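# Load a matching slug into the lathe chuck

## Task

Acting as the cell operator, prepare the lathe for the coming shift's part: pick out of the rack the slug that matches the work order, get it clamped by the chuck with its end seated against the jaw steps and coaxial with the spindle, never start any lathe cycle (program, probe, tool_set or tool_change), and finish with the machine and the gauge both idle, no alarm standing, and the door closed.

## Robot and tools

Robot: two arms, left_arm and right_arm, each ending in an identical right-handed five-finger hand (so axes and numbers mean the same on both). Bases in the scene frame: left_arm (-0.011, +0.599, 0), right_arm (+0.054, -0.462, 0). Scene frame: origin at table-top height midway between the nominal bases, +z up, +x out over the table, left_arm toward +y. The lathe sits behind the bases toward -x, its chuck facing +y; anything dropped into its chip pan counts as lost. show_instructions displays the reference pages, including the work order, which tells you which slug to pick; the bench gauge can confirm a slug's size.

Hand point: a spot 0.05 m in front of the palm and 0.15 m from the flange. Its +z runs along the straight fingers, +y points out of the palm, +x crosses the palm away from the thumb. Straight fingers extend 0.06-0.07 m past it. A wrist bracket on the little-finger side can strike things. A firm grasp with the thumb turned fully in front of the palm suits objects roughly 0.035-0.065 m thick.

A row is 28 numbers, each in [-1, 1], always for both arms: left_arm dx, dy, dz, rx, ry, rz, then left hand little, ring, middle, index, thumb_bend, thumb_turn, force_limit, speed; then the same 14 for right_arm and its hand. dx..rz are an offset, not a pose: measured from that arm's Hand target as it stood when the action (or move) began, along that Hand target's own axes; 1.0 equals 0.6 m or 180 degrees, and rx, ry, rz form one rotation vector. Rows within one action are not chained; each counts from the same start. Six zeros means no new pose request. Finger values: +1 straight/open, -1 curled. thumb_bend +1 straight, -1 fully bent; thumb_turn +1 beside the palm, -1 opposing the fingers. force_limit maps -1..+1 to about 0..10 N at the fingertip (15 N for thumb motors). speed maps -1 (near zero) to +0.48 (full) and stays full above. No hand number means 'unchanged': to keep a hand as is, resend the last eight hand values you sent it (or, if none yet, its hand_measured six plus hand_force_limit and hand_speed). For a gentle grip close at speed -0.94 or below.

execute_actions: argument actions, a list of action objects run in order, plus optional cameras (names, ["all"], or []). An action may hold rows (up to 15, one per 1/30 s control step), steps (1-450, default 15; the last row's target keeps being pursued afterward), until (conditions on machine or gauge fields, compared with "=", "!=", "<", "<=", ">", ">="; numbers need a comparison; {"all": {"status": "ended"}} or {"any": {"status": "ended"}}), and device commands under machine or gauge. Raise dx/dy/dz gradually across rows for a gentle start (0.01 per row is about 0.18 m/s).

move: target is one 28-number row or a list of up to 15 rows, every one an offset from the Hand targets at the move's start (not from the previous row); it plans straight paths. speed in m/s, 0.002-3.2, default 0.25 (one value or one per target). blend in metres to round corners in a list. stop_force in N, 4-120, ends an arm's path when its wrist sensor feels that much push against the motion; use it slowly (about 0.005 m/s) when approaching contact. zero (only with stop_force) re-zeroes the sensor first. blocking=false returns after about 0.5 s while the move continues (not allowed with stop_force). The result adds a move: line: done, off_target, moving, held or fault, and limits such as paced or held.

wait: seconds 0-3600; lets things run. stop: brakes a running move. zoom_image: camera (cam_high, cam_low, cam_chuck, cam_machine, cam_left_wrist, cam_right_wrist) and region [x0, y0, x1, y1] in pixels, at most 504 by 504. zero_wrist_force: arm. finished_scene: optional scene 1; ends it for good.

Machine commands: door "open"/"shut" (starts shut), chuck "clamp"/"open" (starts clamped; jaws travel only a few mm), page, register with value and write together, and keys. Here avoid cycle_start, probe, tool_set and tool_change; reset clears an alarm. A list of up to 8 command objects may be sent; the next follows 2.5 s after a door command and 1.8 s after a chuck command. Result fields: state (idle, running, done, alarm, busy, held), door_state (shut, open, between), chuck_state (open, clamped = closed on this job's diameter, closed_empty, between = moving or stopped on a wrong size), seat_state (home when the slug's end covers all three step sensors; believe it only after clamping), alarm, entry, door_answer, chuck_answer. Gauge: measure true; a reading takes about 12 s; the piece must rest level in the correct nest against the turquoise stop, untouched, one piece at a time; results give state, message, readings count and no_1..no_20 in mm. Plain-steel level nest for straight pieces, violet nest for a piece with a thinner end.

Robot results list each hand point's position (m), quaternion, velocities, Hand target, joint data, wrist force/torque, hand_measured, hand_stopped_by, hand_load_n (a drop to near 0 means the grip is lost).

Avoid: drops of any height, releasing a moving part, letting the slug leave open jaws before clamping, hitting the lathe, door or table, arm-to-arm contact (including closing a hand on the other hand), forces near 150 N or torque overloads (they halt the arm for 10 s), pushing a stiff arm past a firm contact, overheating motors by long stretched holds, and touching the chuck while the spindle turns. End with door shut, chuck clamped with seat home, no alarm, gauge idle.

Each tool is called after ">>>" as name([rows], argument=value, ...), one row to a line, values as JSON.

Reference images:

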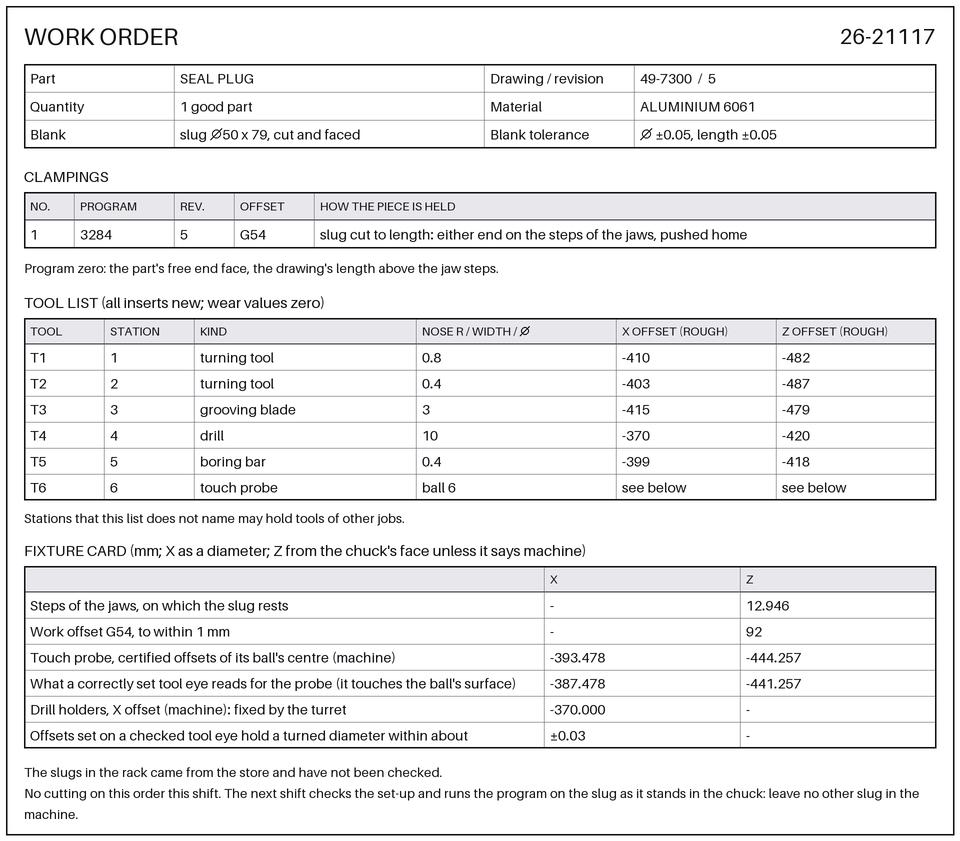

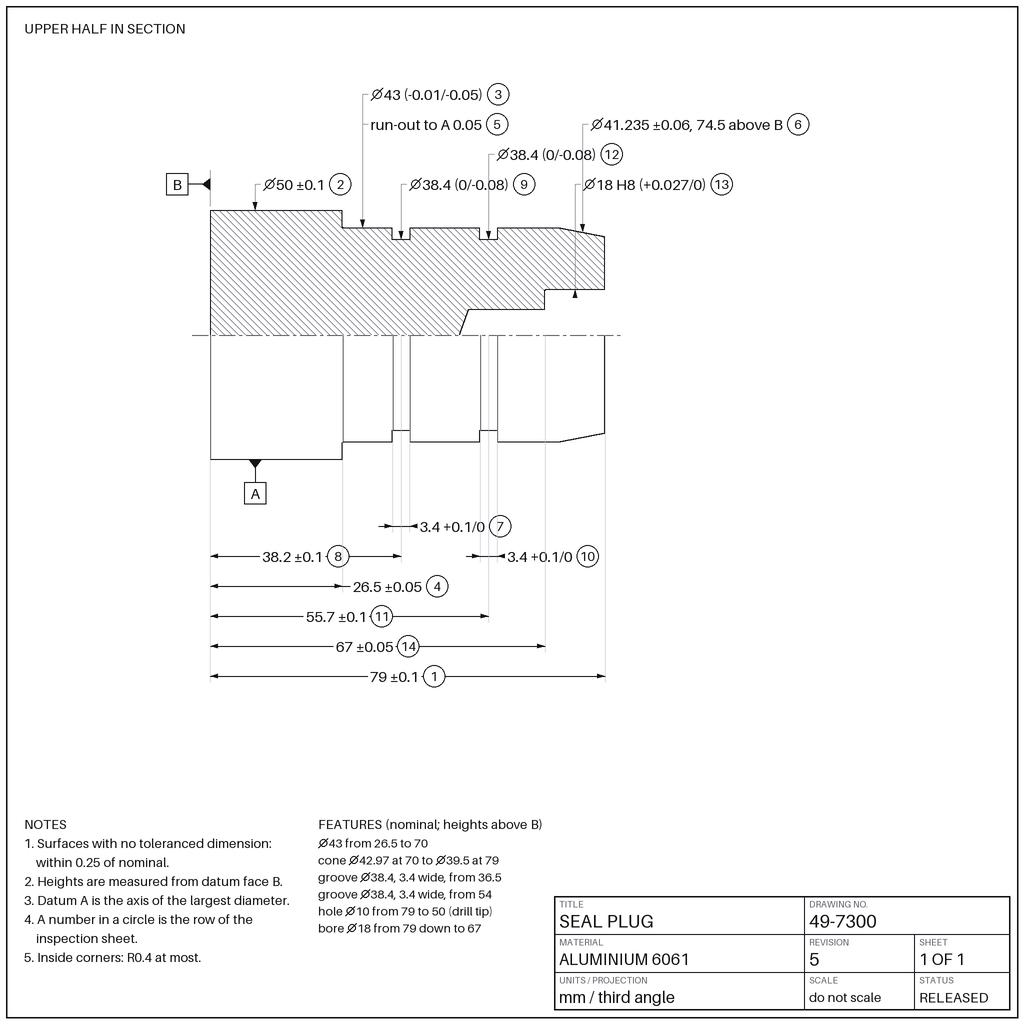

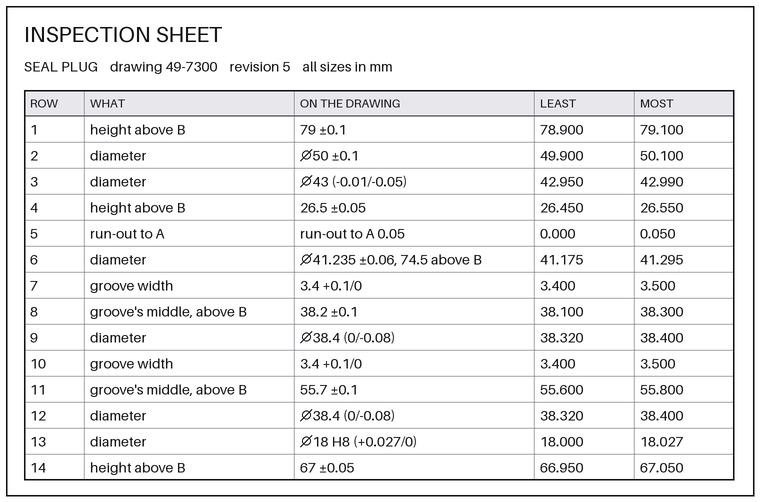

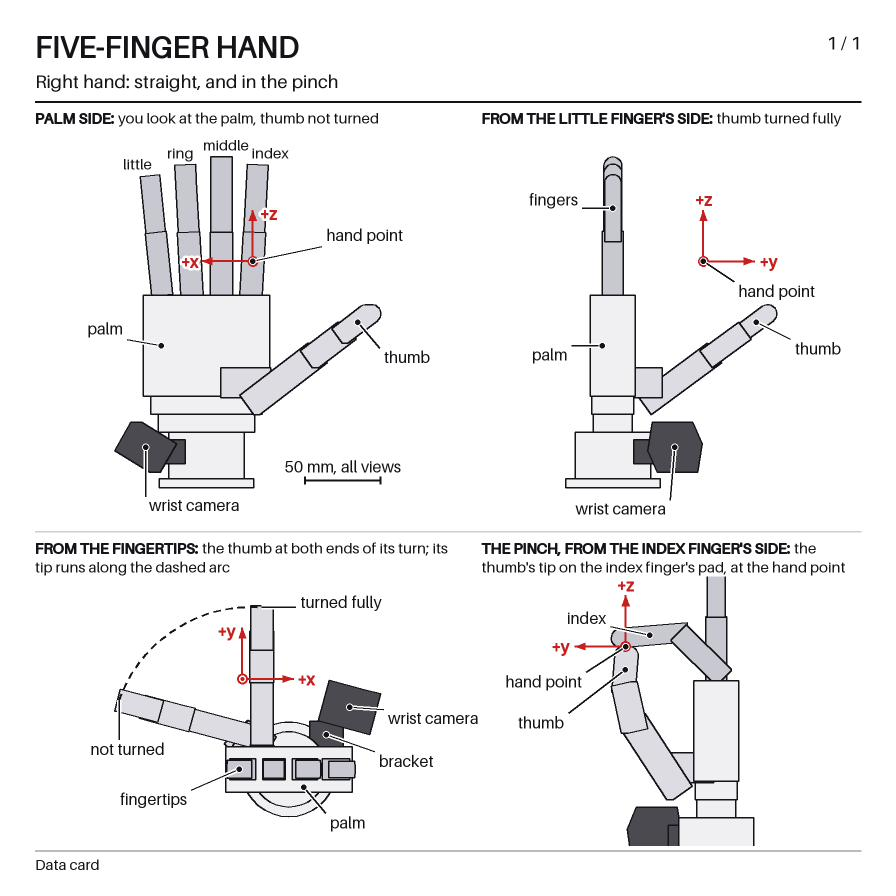

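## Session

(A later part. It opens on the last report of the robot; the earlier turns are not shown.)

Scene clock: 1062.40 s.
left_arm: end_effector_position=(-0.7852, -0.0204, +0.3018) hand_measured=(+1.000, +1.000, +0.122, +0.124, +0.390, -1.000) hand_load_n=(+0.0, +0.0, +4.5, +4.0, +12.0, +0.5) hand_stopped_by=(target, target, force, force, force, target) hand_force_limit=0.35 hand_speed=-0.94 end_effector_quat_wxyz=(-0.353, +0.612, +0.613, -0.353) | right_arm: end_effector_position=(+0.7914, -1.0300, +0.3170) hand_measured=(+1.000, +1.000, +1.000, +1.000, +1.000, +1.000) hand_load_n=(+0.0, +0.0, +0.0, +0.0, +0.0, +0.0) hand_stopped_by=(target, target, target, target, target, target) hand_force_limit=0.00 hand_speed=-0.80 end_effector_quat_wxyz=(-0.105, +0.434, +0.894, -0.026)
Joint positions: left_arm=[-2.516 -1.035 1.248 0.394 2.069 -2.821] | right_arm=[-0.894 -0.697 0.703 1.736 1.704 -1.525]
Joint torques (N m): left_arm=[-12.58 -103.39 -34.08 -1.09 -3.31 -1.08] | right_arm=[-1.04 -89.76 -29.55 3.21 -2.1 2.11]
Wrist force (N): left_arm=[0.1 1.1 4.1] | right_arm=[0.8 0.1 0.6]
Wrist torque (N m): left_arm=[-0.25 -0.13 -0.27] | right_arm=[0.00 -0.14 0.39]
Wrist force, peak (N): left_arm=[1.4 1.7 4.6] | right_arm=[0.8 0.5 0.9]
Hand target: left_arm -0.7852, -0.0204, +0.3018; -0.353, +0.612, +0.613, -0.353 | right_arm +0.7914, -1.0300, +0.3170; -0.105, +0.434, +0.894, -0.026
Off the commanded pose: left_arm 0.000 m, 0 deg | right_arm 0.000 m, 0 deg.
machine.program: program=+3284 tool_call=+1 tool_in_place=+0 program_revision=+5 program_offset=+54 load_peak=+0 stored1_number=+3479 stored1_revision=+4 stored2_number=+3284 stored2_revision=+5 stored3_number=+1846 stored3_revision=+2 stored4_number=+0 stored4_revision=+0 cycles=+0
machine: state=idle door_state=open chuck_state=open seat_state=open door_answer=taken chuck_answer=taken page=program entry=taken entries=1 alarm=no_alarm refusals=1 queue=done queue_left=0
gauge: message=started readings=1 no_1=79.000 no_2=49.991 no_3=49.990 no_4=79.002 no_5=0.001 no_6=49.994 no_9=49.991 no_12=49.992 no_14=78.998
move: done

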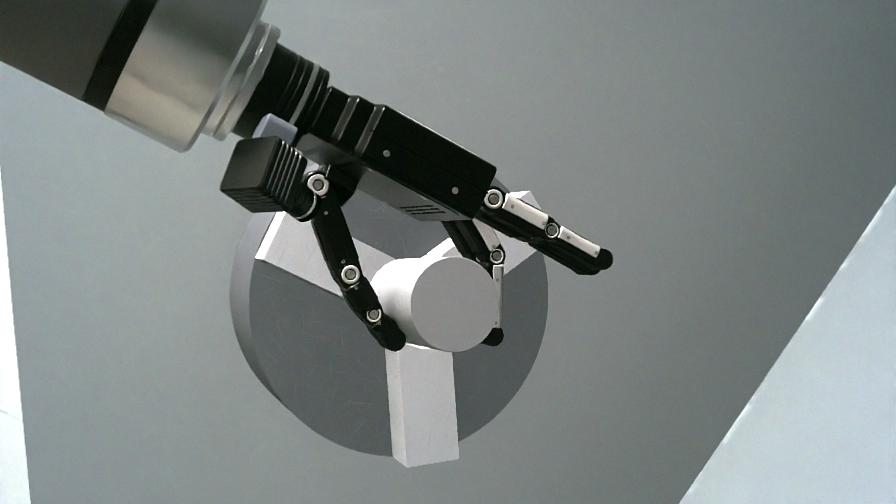

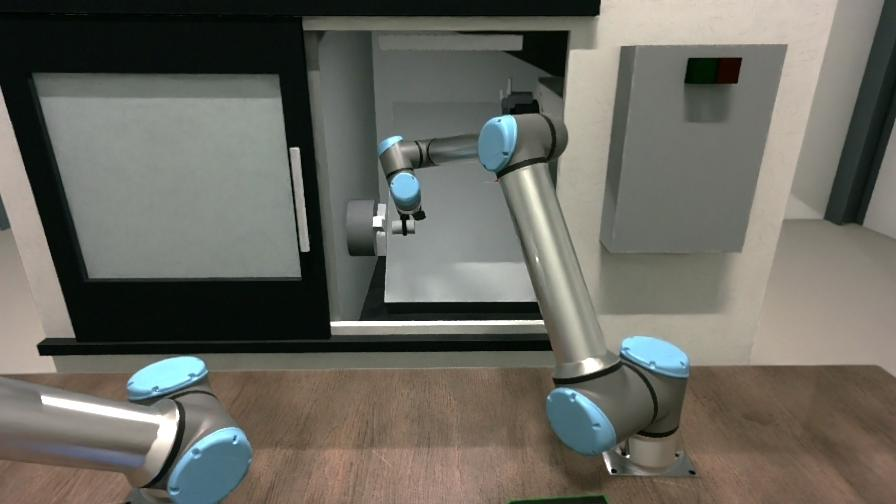

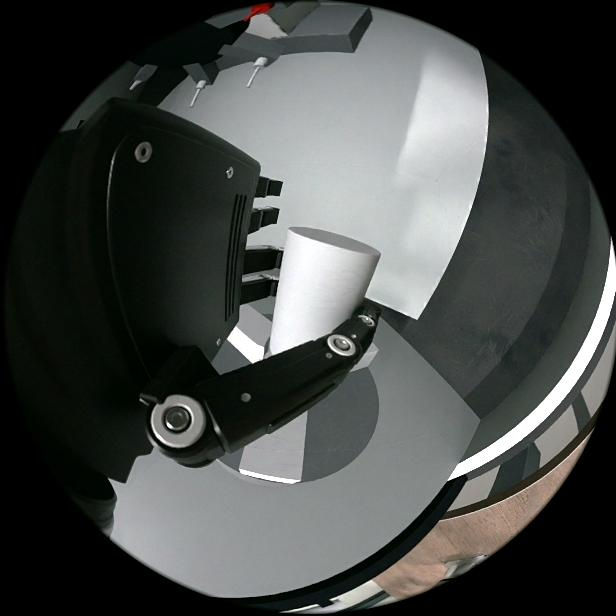

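>>> move(target=[-0.0167, -0.0075, 0.013, 0,0,0, 1,1,-0.1,-0.1,0.1,-1,0.35,-0.94, 0,0,0,0,0,0, 1,1,1,1,1,1,0,-0.8], speed=0.03, stop_force=8, cameras=["cam_chuck", "cam_machine", "cam_left_wrist"])

>>> zoom_image(camera="cam_chuck", region=[330, 220, 530, 420])

>>> zoom_image(camera="cam_machine", region=[360, 195, 420, 255])

>>> zoom_image(camera="cam_left_wrist", region=[200, 280, 400, 480])

Scene clock: 1087.17 s.
left_arm: end_effector_position=(-0.7942, -0.0305, +0.3018) hand_measured=(+1.000, +1.000, +0.122, +0.124, +0.390, -1.000) hand_load_n=(+0.0, +0.0, +4.0, +4.0, +12.0, +0.5) hand_stopped_by=(target, target, force, force, force, target) hand_force_limit=0.35 hand_speed=-0.94 end_effector_quat_wxyz=(-0.353, +0.612, +0.613, -0.353) | right_arm: end_effector_position=(+0.7914, -1.0300, +0.3170) hand_measured=(+1.000, +1.000, +1.000, +1.000, +1.000, +1.000) hand_load_n=(+0.0, +0.0, +0.0, +0.0, -0.5, +0.0) hand_stopped_by=(target, target, target, target, target, target) hand_force_limit=0.00 hand_speed=-0.80 end_effector_quat_wxyz=(-0.105, +0.434, +0.894, -0.026)
Joint positions: left_arm=[-2.511 -1.011 1.211 0.409 2.072 -2.818] | right_arm=[-0.894 -0.697 0.703 1.736 1.704 -1.525]
Joint torques (N m): left_arm=[-7.25 -105.75 -34.48 -1.09 -2.3 -0.48] | right_arm=[-0.6 -90.49 -29.72 3.04 -1.92 2.12]
Wrist force (N): left_arm=[-0.1 1.3 4.4] | right_arm=[1.0 0.1 0.6]
Wrist torque (N m): left_arm=[-0.22 -0.12 -0.26] | right_arm=[-0.01 -0.17 0.41]
Wrist force, peak (N): left_arm=[0.0 1.2 4.7] | right_arm=[1.0 0.0 0.8]
Hand target: left_arm -0.7942, -0.0305, +0.3018; -0.353, +0.612, +0.613, -0.353 | right_arm +0.7914, -1.0300, +0.3170; -0.105, +0.434, +0.894, -0.026
Off the commanded pose: left_arm 0.000 m, 0 deg | right_arm 0.000 m, 0 deg.
machine.program: program=+3284 tool_call=+1 tool_in_place=+0 program_revision=+5 program_offset=+54 load_peak=+0 stored1_number=+3479 stored1_revision=+4 stored2_number=+3284 stored2_revision=+5 stored3_number=+1846 stored3_revision=+2 stored4_number=+0 stored4_revision=+0 cycles=+0
machine: state=idle door_state=open chuck_state=open seat_state=open door_answer=taken chuck_answer=taken page=program entry=taken entries=1 alarm=no_alarm refusals=1 queue=done queue_left=0
gauge: message=started readings=1 no_1=79.000 no_2=49.991 no_3=49.990 no_4=79.002 no_5=0.001 no_6=49.994 no_9=49.991 no_12=49.992 no_14=78.998
move: done

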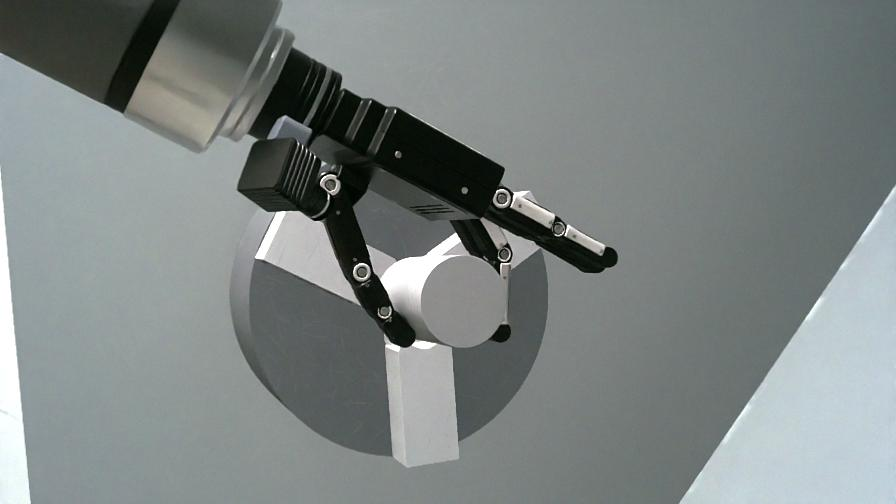

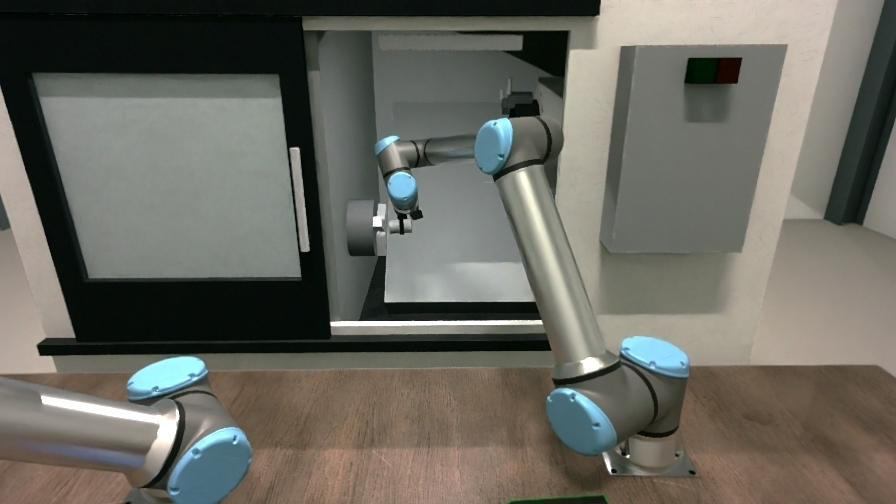

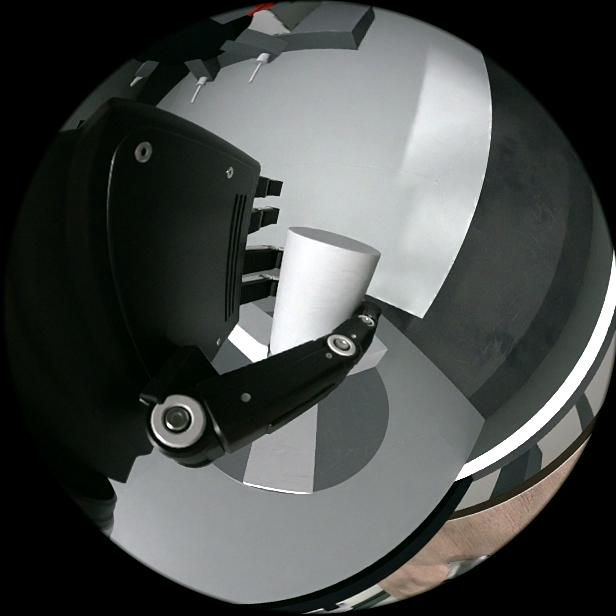

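Scaled by 2.520 from the camera's image (finer frame: 1280x720).

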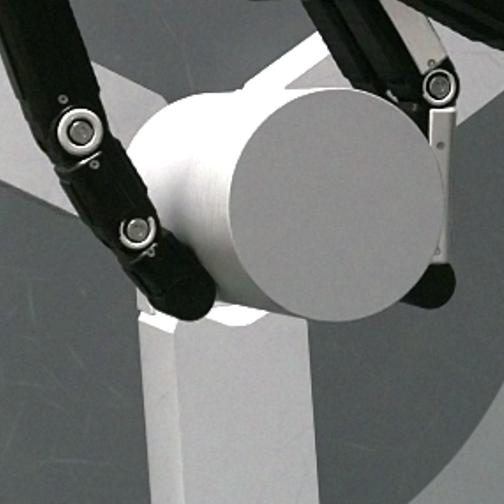

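Scaled by 8.400 from the camera's image (finer frame: 1280x720).

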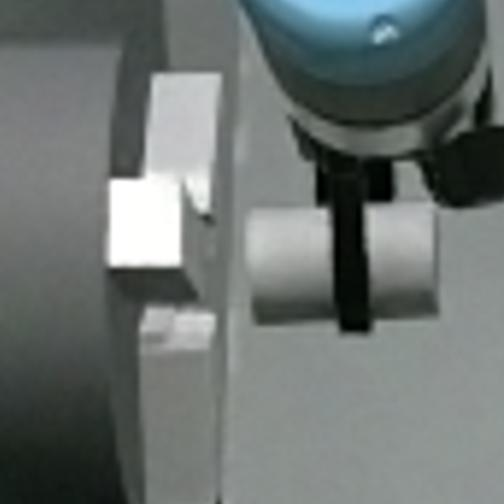

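Scaled by 2.520 from the camera's image (finer frame: 880x880).

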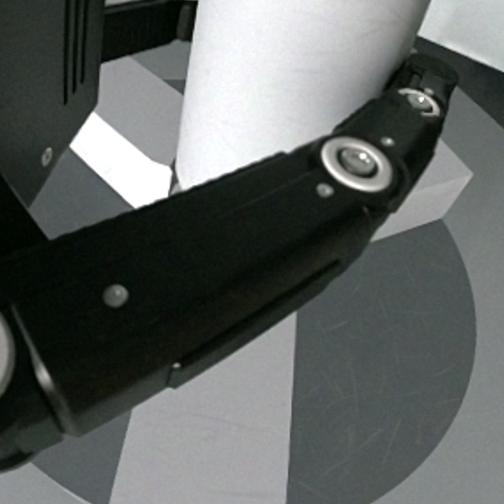

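>>> move(target=[-0.0133, -0.0001, 0.0086, 0,0,0, 1,1,-0.1,-0.1,0.1,-1,0.35,-0.94, 0,0,0,0,0,0, 1,1,1,1,1,1,0,-0.8], speed=0.03, stop_force=8, cameras=["cam_chuck", "cam_machine", "cam_left_wrist"])

>>> zoom_image(camera="cam_chuck", region=[360, 240, 520, 360])

>>> zoom_image(camera="cam_machine", region=[360, 195, 420, 255])

>>> zoom_image(camera="cam_left_wrist", region=[210, 290, 390, 410])

Scene clock: 1144.80 s.
left_arm: end_effector_position=(-0.7987, -0.0385, +0.2993) hand_measured=(+1.000, +1.000, +0.122, +0.124, +0.390, -1.000) hand_load_n=(+0.0, +0.0, +4.5, +4.0, +12.0, +0.5) hand_stopped_by=(target, target, force, force, force, target) hand_force_limit=0.35 hand_speed=-0.94 end_effector_quat_wxyz=(-0.353, +0.612, +0.613, -0.353) | right_arm: end_effector_position=(+0.7914, -1.0300, +0.3170) hand_measured=(+1.000, +1.000, +1.000, +1.000, +1.000, +1.000) hand_load_n=(+0.0, +0.0, +0.0, +0.0, +0.0, +0.0) hand_stopped_by=(target, target, target, target, target, target) hand_force_limit=0.00 hand_speed=-0.80 end_effector_quat_wxyz=(-0.105, +0.434, +0.894, -0.026)
Joint positions: left_arm=[-2.506 -0.995 1.189 0.415 2.076 -2.815] | right_arm=[-0.894 -0.697 0.703 1.736 1.704 -1.525]
Joint torques (N m): left_arm=[-10.13 -107.29 -33.92 -1.01 -2.59 -0.62] | right_arm=[-0.75 -89.2 -29.56 2.77 -1.86 2.23]
Wrist force (N): left_arm=[0.3 1.0 3.9] | right_arm=[0.7 0.1 0.5]
Wrist torque (N m): left_arm=[-0.24 -0.17 -0.24] | right_arm=[0.01 -0.12 0.39]
Wrist force, peak (N): left_arm=[0.4 1.2 4.6] | right_arm=[0.8 0.1 1.0]
Hand target: left_arm -0.7987, -0.0385, +0.2993; -0.353, +0.612, +0.613, -0.353 | right_arm +0.7914, -1.0300, +0.3170; -0.105, +0.434, +0.894, -0.026
Off the commanded pose: left_arm 0.000 m, 0 deg | right_arm 0.000 m, 0 deg.
machine.program: program=+3284 tool_call=+1 tool_in_place=+0 program_revision=+5 program_offset=+54 load_peak=+0 stored1_number=+3479 stored1_revision=+4 stored2_number=+3284 stored2_revision=+5 stored3_number=+1846 stored3_revision=+2 stored4_number=+0 stored4_revision=+0 cycles=+0
machine: state=idle door_state=open chuck_state=open seat_state=open door_answer=taken chuck_answer=taken page=program entry=taken entries=1 alarm=no_alarm refusals=1 queue=done queue_left=0
gauge: message=started readings=1 no_1=79.000 no_2=49.991 no_3=49.990 no_4=79.002 no_5=0.001 no_6=49.994 no_9=49.991 no_12=49.992 no_14=78.998
move: done

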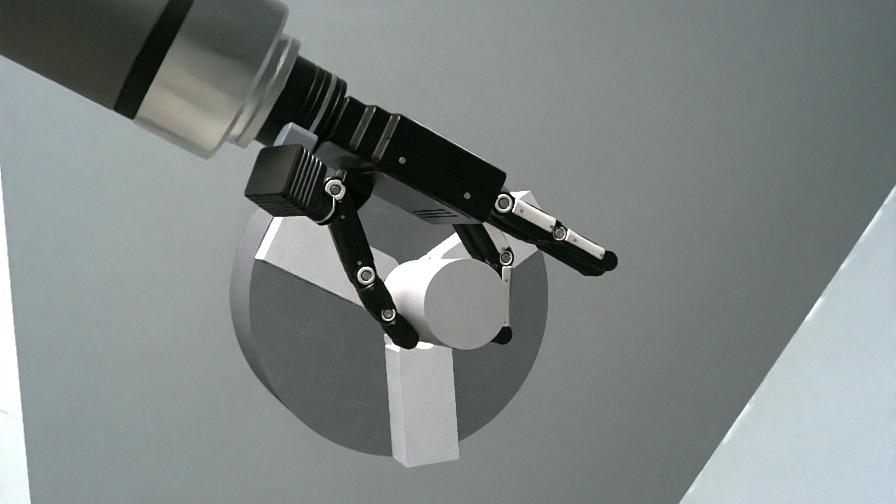

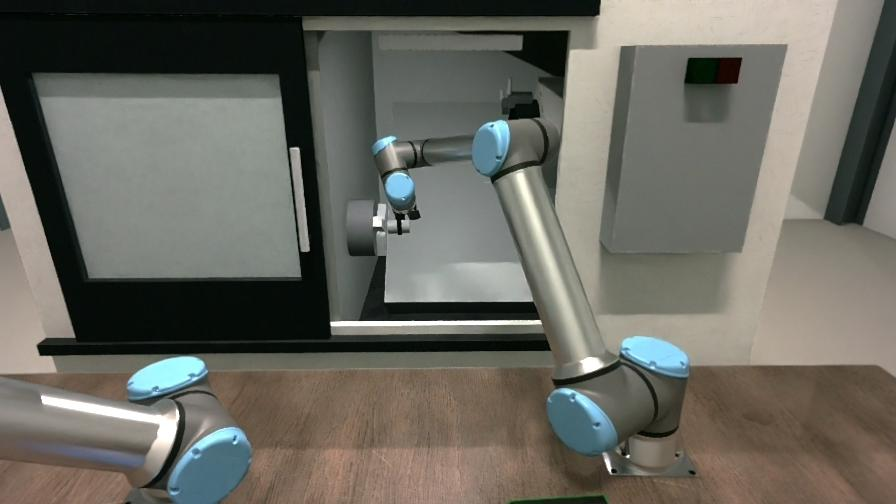

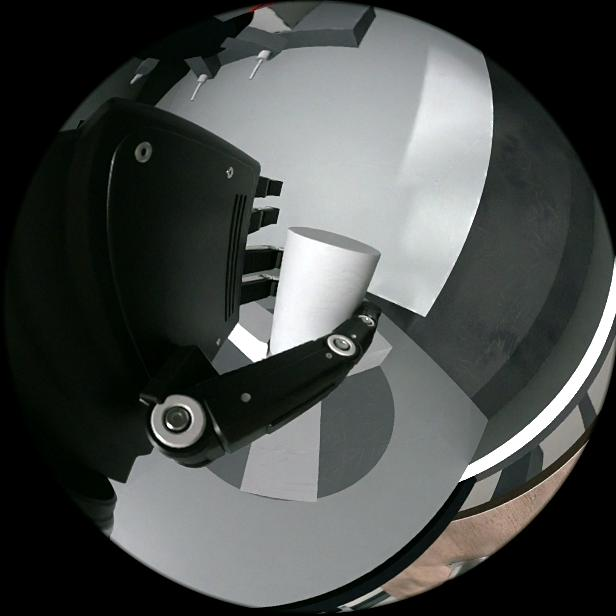

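Scaled by 3.150 from the camera's image (finer frame: 1280x720).

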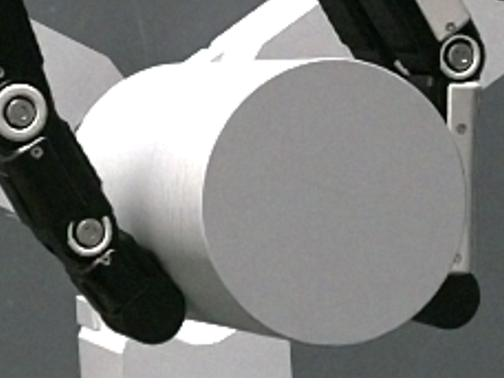

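Scaled by 8.400 from the camera's image (finer frame: 1280x720).

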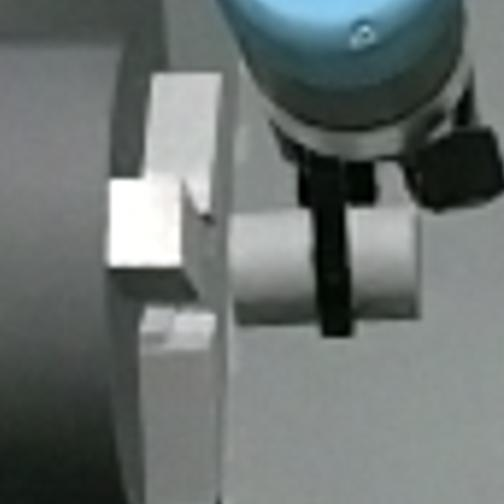

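Scaled by 2.800 from the camera's image (finer frame: 880x880).

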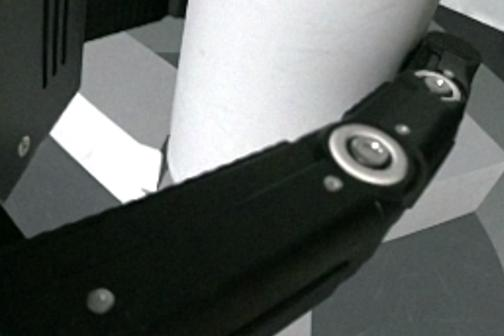

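>>> move([
  [0, 0.0023, 0.0027, 0,0,0, 1,1,-0.1,-0.1,0.1,-1,0.35,-0.94, 0,0,0,0,0,0, 1,1,1,1,1,1,0,-0.8],
  [-0.0133, 0.0023, 0.0027, 0,0,0, 1,1,-0.1,-0.1,0.1,-1,0.35,-0.94, 0,0,0,0,0,0, 1,1,1,1,1,1,0,-0.8],
], speed=0.015, stop_force=6, cameras=["cam_chuck", "cam_machine", "cam_left_wrist"])

>>> zoom_image(camera="cam_chuck", region=[360, 240, 520, 360])

>>> zoom_image(camera="cam_machine", region=[360, 195, 420, 255])

>>> zoom_image(camera="cam_left_wrist", region=[210, 290, 390, 410])

Scene clock: 1178.03 s.
left_arm: end_effector_position=(-0.7994, -0.0464, +0.2973) hand_measured=(+1.000, +1.000, +0.122, +0.124, +0.390, -1.000) hand_load_n=(+0.0, -0.5, +4.5, +4.0, +12.0, +0.5) hand_stopped_by=(target, target, force, force, force, target) hand_force_limit=0.35 hand_speed=-0.94 end_effector_quat_wxyz=(-0.353, +0.612, +0.613, -0.353) | right_arm: end_effector_position=(+0.7914, -1.0300, +0.3170) hand_measured=(+1.000, +1.000, +1.000, +1.000, +1.000, +1.000) hand_load_n=(+0.0, +0.0, +0.5, +0.0, +0.0, +0.0) hand_stopped_by=(target, target, target, target, target, target) hand_force_limit=0.00 hand_speed=-0.80 end_effector_quat_wxyz=(-0.105, +0.434, +0.894, -0.026)
Joint positions: left_arm=[-2.499 -0.982 1.174 0.421 2.082 -2.81] | right_arm=[-0.894 -0.697 0.703 1.736 1.704 -1.525]
Joint torques (N m): left_arm=[-11.43 -108.1 -33.81 -1.12 -2.68 -0.7] | right_arm=[0.57 -90.15 -29.21 2.42 -2.04 2.07]
Wrist force (N): left_arm=[0.2 1.1 4.1] | right_arm=[0.7 0.1 0.7]
Wrist torque (N m): left_arm=[-0.23 -0.15 -0.22] | right_arm=[0.00 -0.13 0.38]
Wrist force, peak (N): left_arm=[1.3 1.4 4.5] | right_arm=[1.1 0.1 0.7]
Hand target: left_arm -0.7994, -0.0464, +0.2973; -0.353, +0.612, +0.613, -0.353 | right_arm +0.7914, -1.0300, +0.3170; -0.105, +0.434, +0.894, -0.026
Off the commanded pose: left_arm 0.000 m, 0 deg | right_arm 0.000 m, 0 deg.
machine.program: program=+3284 tool_call=+1 tool_in_place=+0 program_revision=+5 program_offset=+54 load_peak=+0 stored1_number=+3479 stored1_revision=+4 stored2_number=+3284 stored2_revision=+5 stored3_number=+1846 stored3_revision=+2 stored4_number=+0 stored4_revision=+0 cycles=+0
machine: state=idle door_state=open chuck_state=open seat_state=open door_answer=taken chuck_answer=taken page=program entry=taken entries=1 alarm=no_alarm refusals=1 queue=done queue_left=0
gauge: message=started readings=1 no_1=79.000 no_2=49.991 no_3=49.990 no_4=79.002 no_5=0.001 no_6=49.994 no_9=49.991 no_12=49.992 no_14=78.998
move: done

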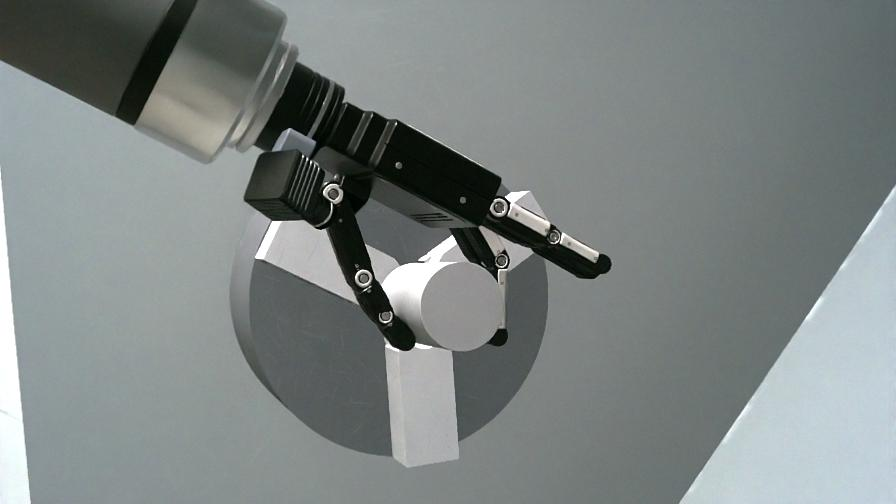

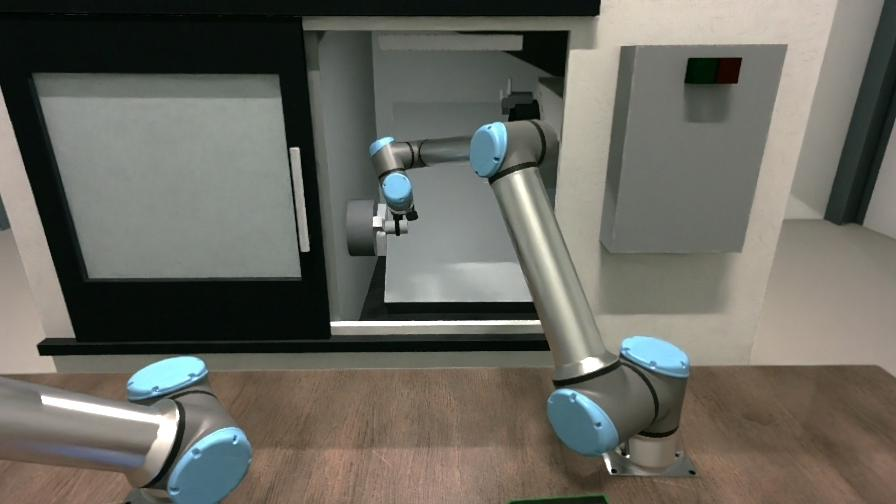

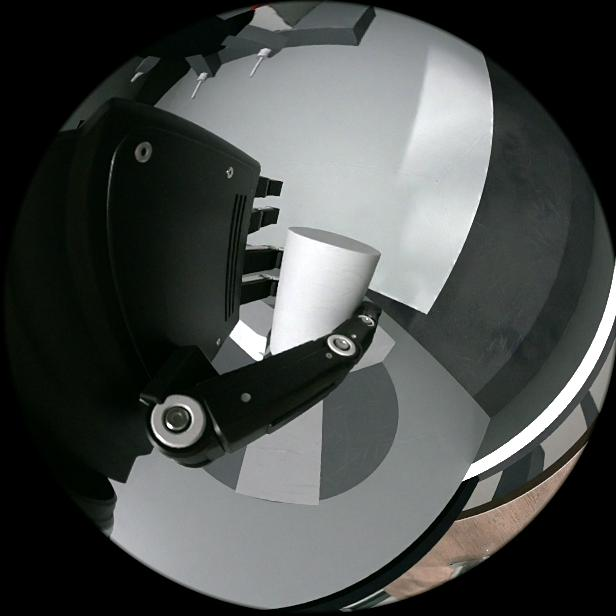

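Scaled by 3.150 from the camera's image (finer frame: 1280x720).

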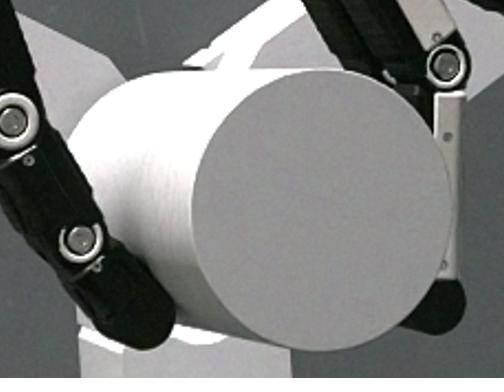

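Scaled by 8.400 from the camera's image (finer frame: 1280x720).

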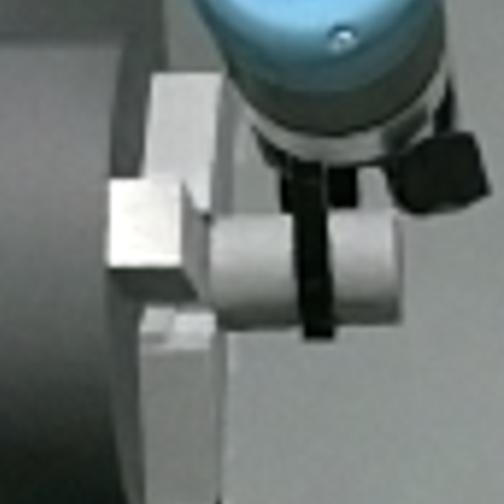

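Scaled by 2.800 from the camera's image (finer frame: 880x880).

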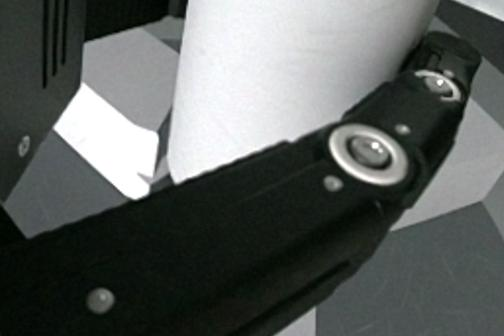

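>>> move([
  [0, 0.0014, 0.0008, 0,0,0, 1,1,-0.1,-0.1,0.1,-1,0.35,-0.94, 0,0,0,0,0,0, 1,1,1,1,1,1,0,-0.8],
  [-0.0133, 0.0014, 0.0008, 0,0,0, 1,1,-0.1,-0.1,0.1,-1,0.35,-0.94, 0,0,0,0,0,0, 1,1,1,1,1,1,0,-0.8],
], speed=0.015, stop_force=6, cameras=["cam_chuck", "cam_machine", "cam_left_wrist"])

>>> zoom_image(camera="cam_chuck", region=[360, 240, 520, 360])

>>> zoom_image(camera="cam_machine", region=[360, 195, 420, 255])

>>> zoom_image(camera="cam_left_wrist", region=[210, 290, 390, 410])

Scene clock: 1197.63 s.
left_arm: end_effector_position=(-0.7994, -0.0531, +0.2963) hand_measured=(+1.000, +1.000, +0.122, +0.124, +0.390, -1.000) hand_load_n=(+0.0, +0.0, +5.5, +2.5, +12.0, +0.0) hand_stopped_by=(target, target, force, force, force, target) hand_force_limit=0.35 hand_speed=-0.94 end_effector_quat_wxyz=(-0.353, +0.613, +0.613, -0.353) | right_arm: end_effector_position=(+0.7914, -1.0300, +0.3170) hand_measured=(+1.000, +1.000, +1.000, +1.000, +1.000, +1.000) hand_load_n=(+0.0, +0.0, +0.0, +0.0, +0.0, +0.0) hand_stopped_by=(target, target, target, target, target, target) hand_force_limit=0.00 hand_speed=-0.80 end_effector_quat_wxyz=(-0.105, +0.434, +0.894, -0.026)
Joint positions: left_arm=[-2.492 -0.973 1.16 0.427 2.088 -2.806] | right_arm=[-0.894 -0.697 0.703 1.736 1.704 -1.525]
Joint torques (N m): left_arm=[-10.73 -108.39 -35 -0.37 -3.26 -1.05] | right_arm=[0.41 -90.71 -29.57 2.48 -1.91 2.32]
Wrist force (N): left_arm=[2.3 1.2 3.7] | right_arm=[0.7 0.0 0.7]
Wrist torque (N m): left_arm=[-0.24 -0.22 -0.24] | right_arm=[-0.02 -0.14 0.39]
Wrist force, peak (N): left_arm=[6.5 1.5 6.0] | right_arm=[1.0 0.2 0.9]
Hand target: left_arm -0.7994, -0.0531, +0.2963; -0.353, +0.613, +0.613, -0.353 (not the last commanded pose) | right_arm +0.7914, -1.0300, +0.3170; -0.105, +0.434, +0.894, -0.026
Off the commanded pose: left_arm 0.001 m, 0 deg | right_arm 0.000 m, 0 deg.
machine.program: program=+3284 tool_call=+1 tool_in_place=+0 program_revision=+5 program_offset=+54 load_peak=+0 stored1_number=+3479 stored1_revision=+4 stored2_number=+3284 stored2_revision=+5 stored3_number=+1846 stored3_revision=+2 stored4_number=+0 stored4_revision=+0 cycles=+0
machine: state=idle door_state=open chuck_state=open seat_state=open door_answer=taken chuck_answer=taken page=program entry=taken entries=1 alarm=no_alarm refusals=1 queue=done queue_left=0
gauge: message=started readings=1 no_1=79.000 no_2=49.991 no_3=49.990 no_4=79.002 no_5=0.001 no_6=49.994 no_9=49.991 no_12=49.992 no_14=78.998
move: contact (left_arm); path passed 1 of 2 targets

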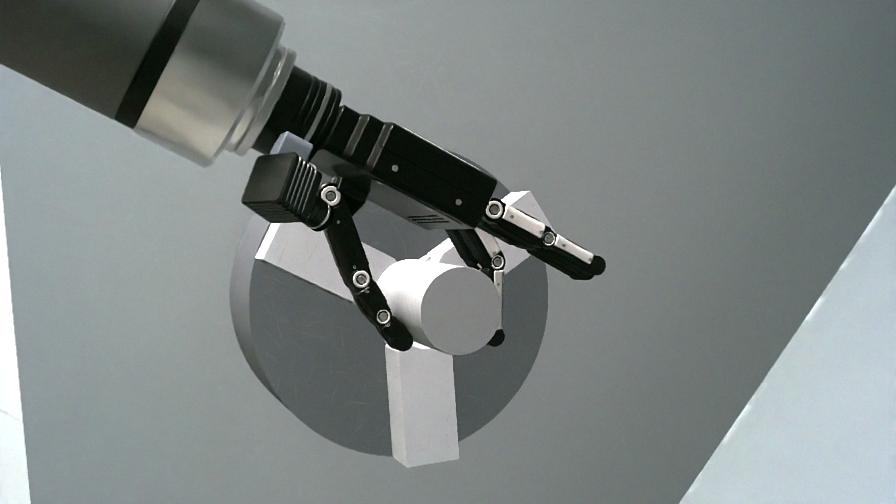

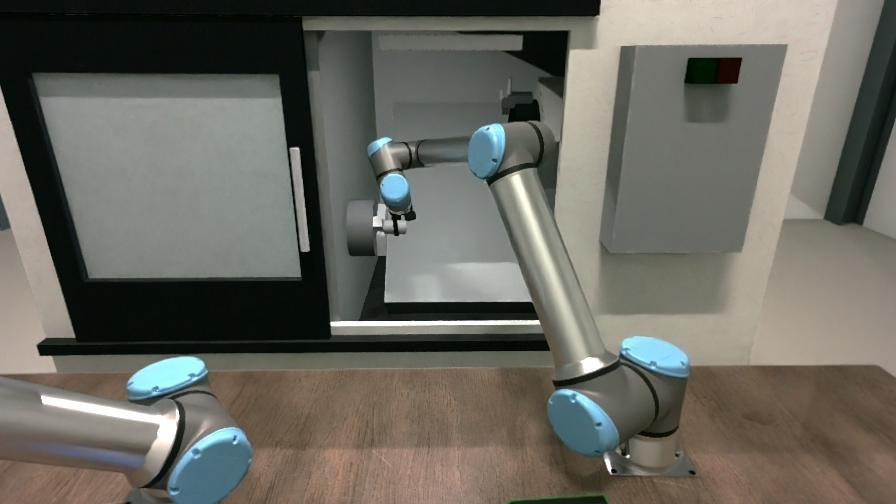

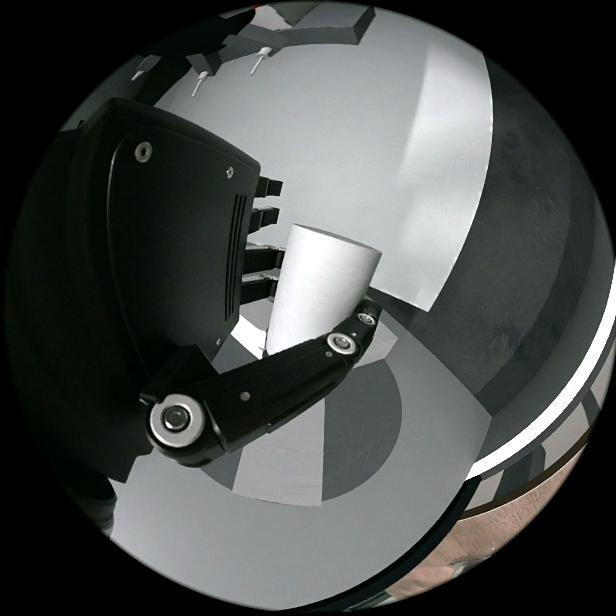

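Scaled by 3.150 from the camera's image (finer frame: 1280x720).

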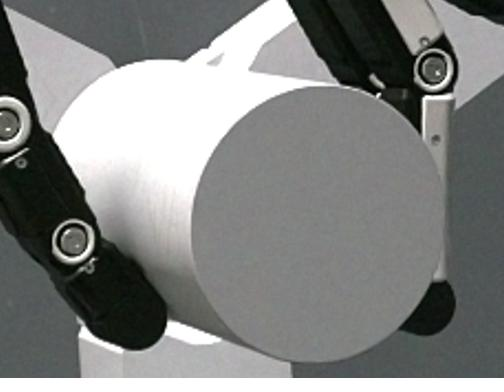

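Scaled by 8.400 from the camera's image (finer frame: 1280x720).

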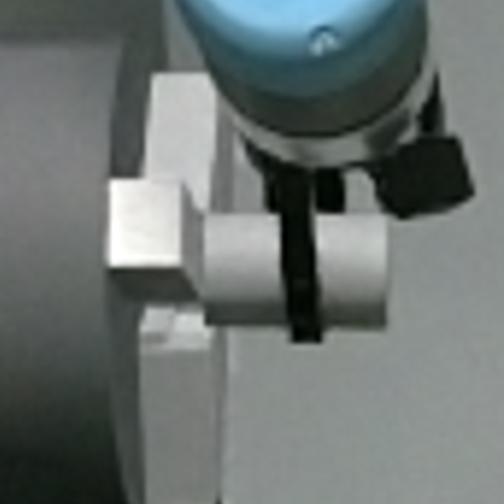

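Scaled by 2.800 from the camera's image (finer frame: 880x880).

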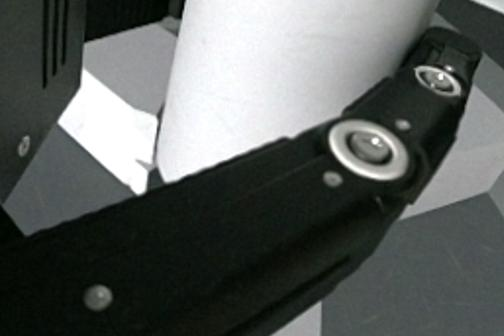

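>>> zoom_image(camera="cam_left_wrist", region=[230, 200, 430, 400])

>>> zoom_image(camera="cam_chuck", region=[230, 150, 560, 370])

Scaled by 2.520 from the camera's image (finer frame: 880x880).

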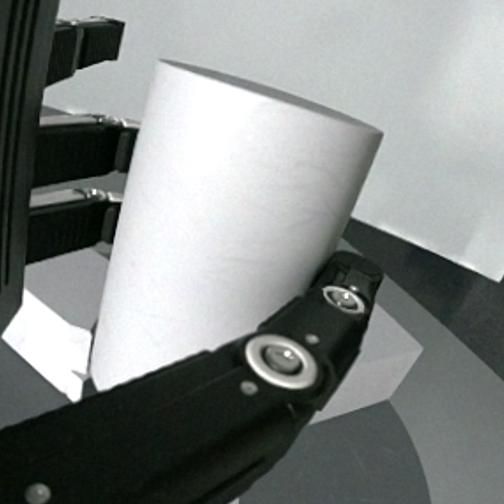

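Scaled by 1.527 from the camera's image (finer frame: 1280x720).

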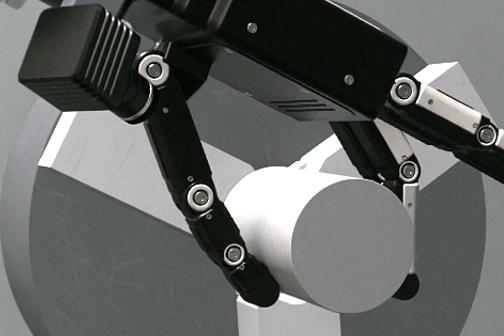

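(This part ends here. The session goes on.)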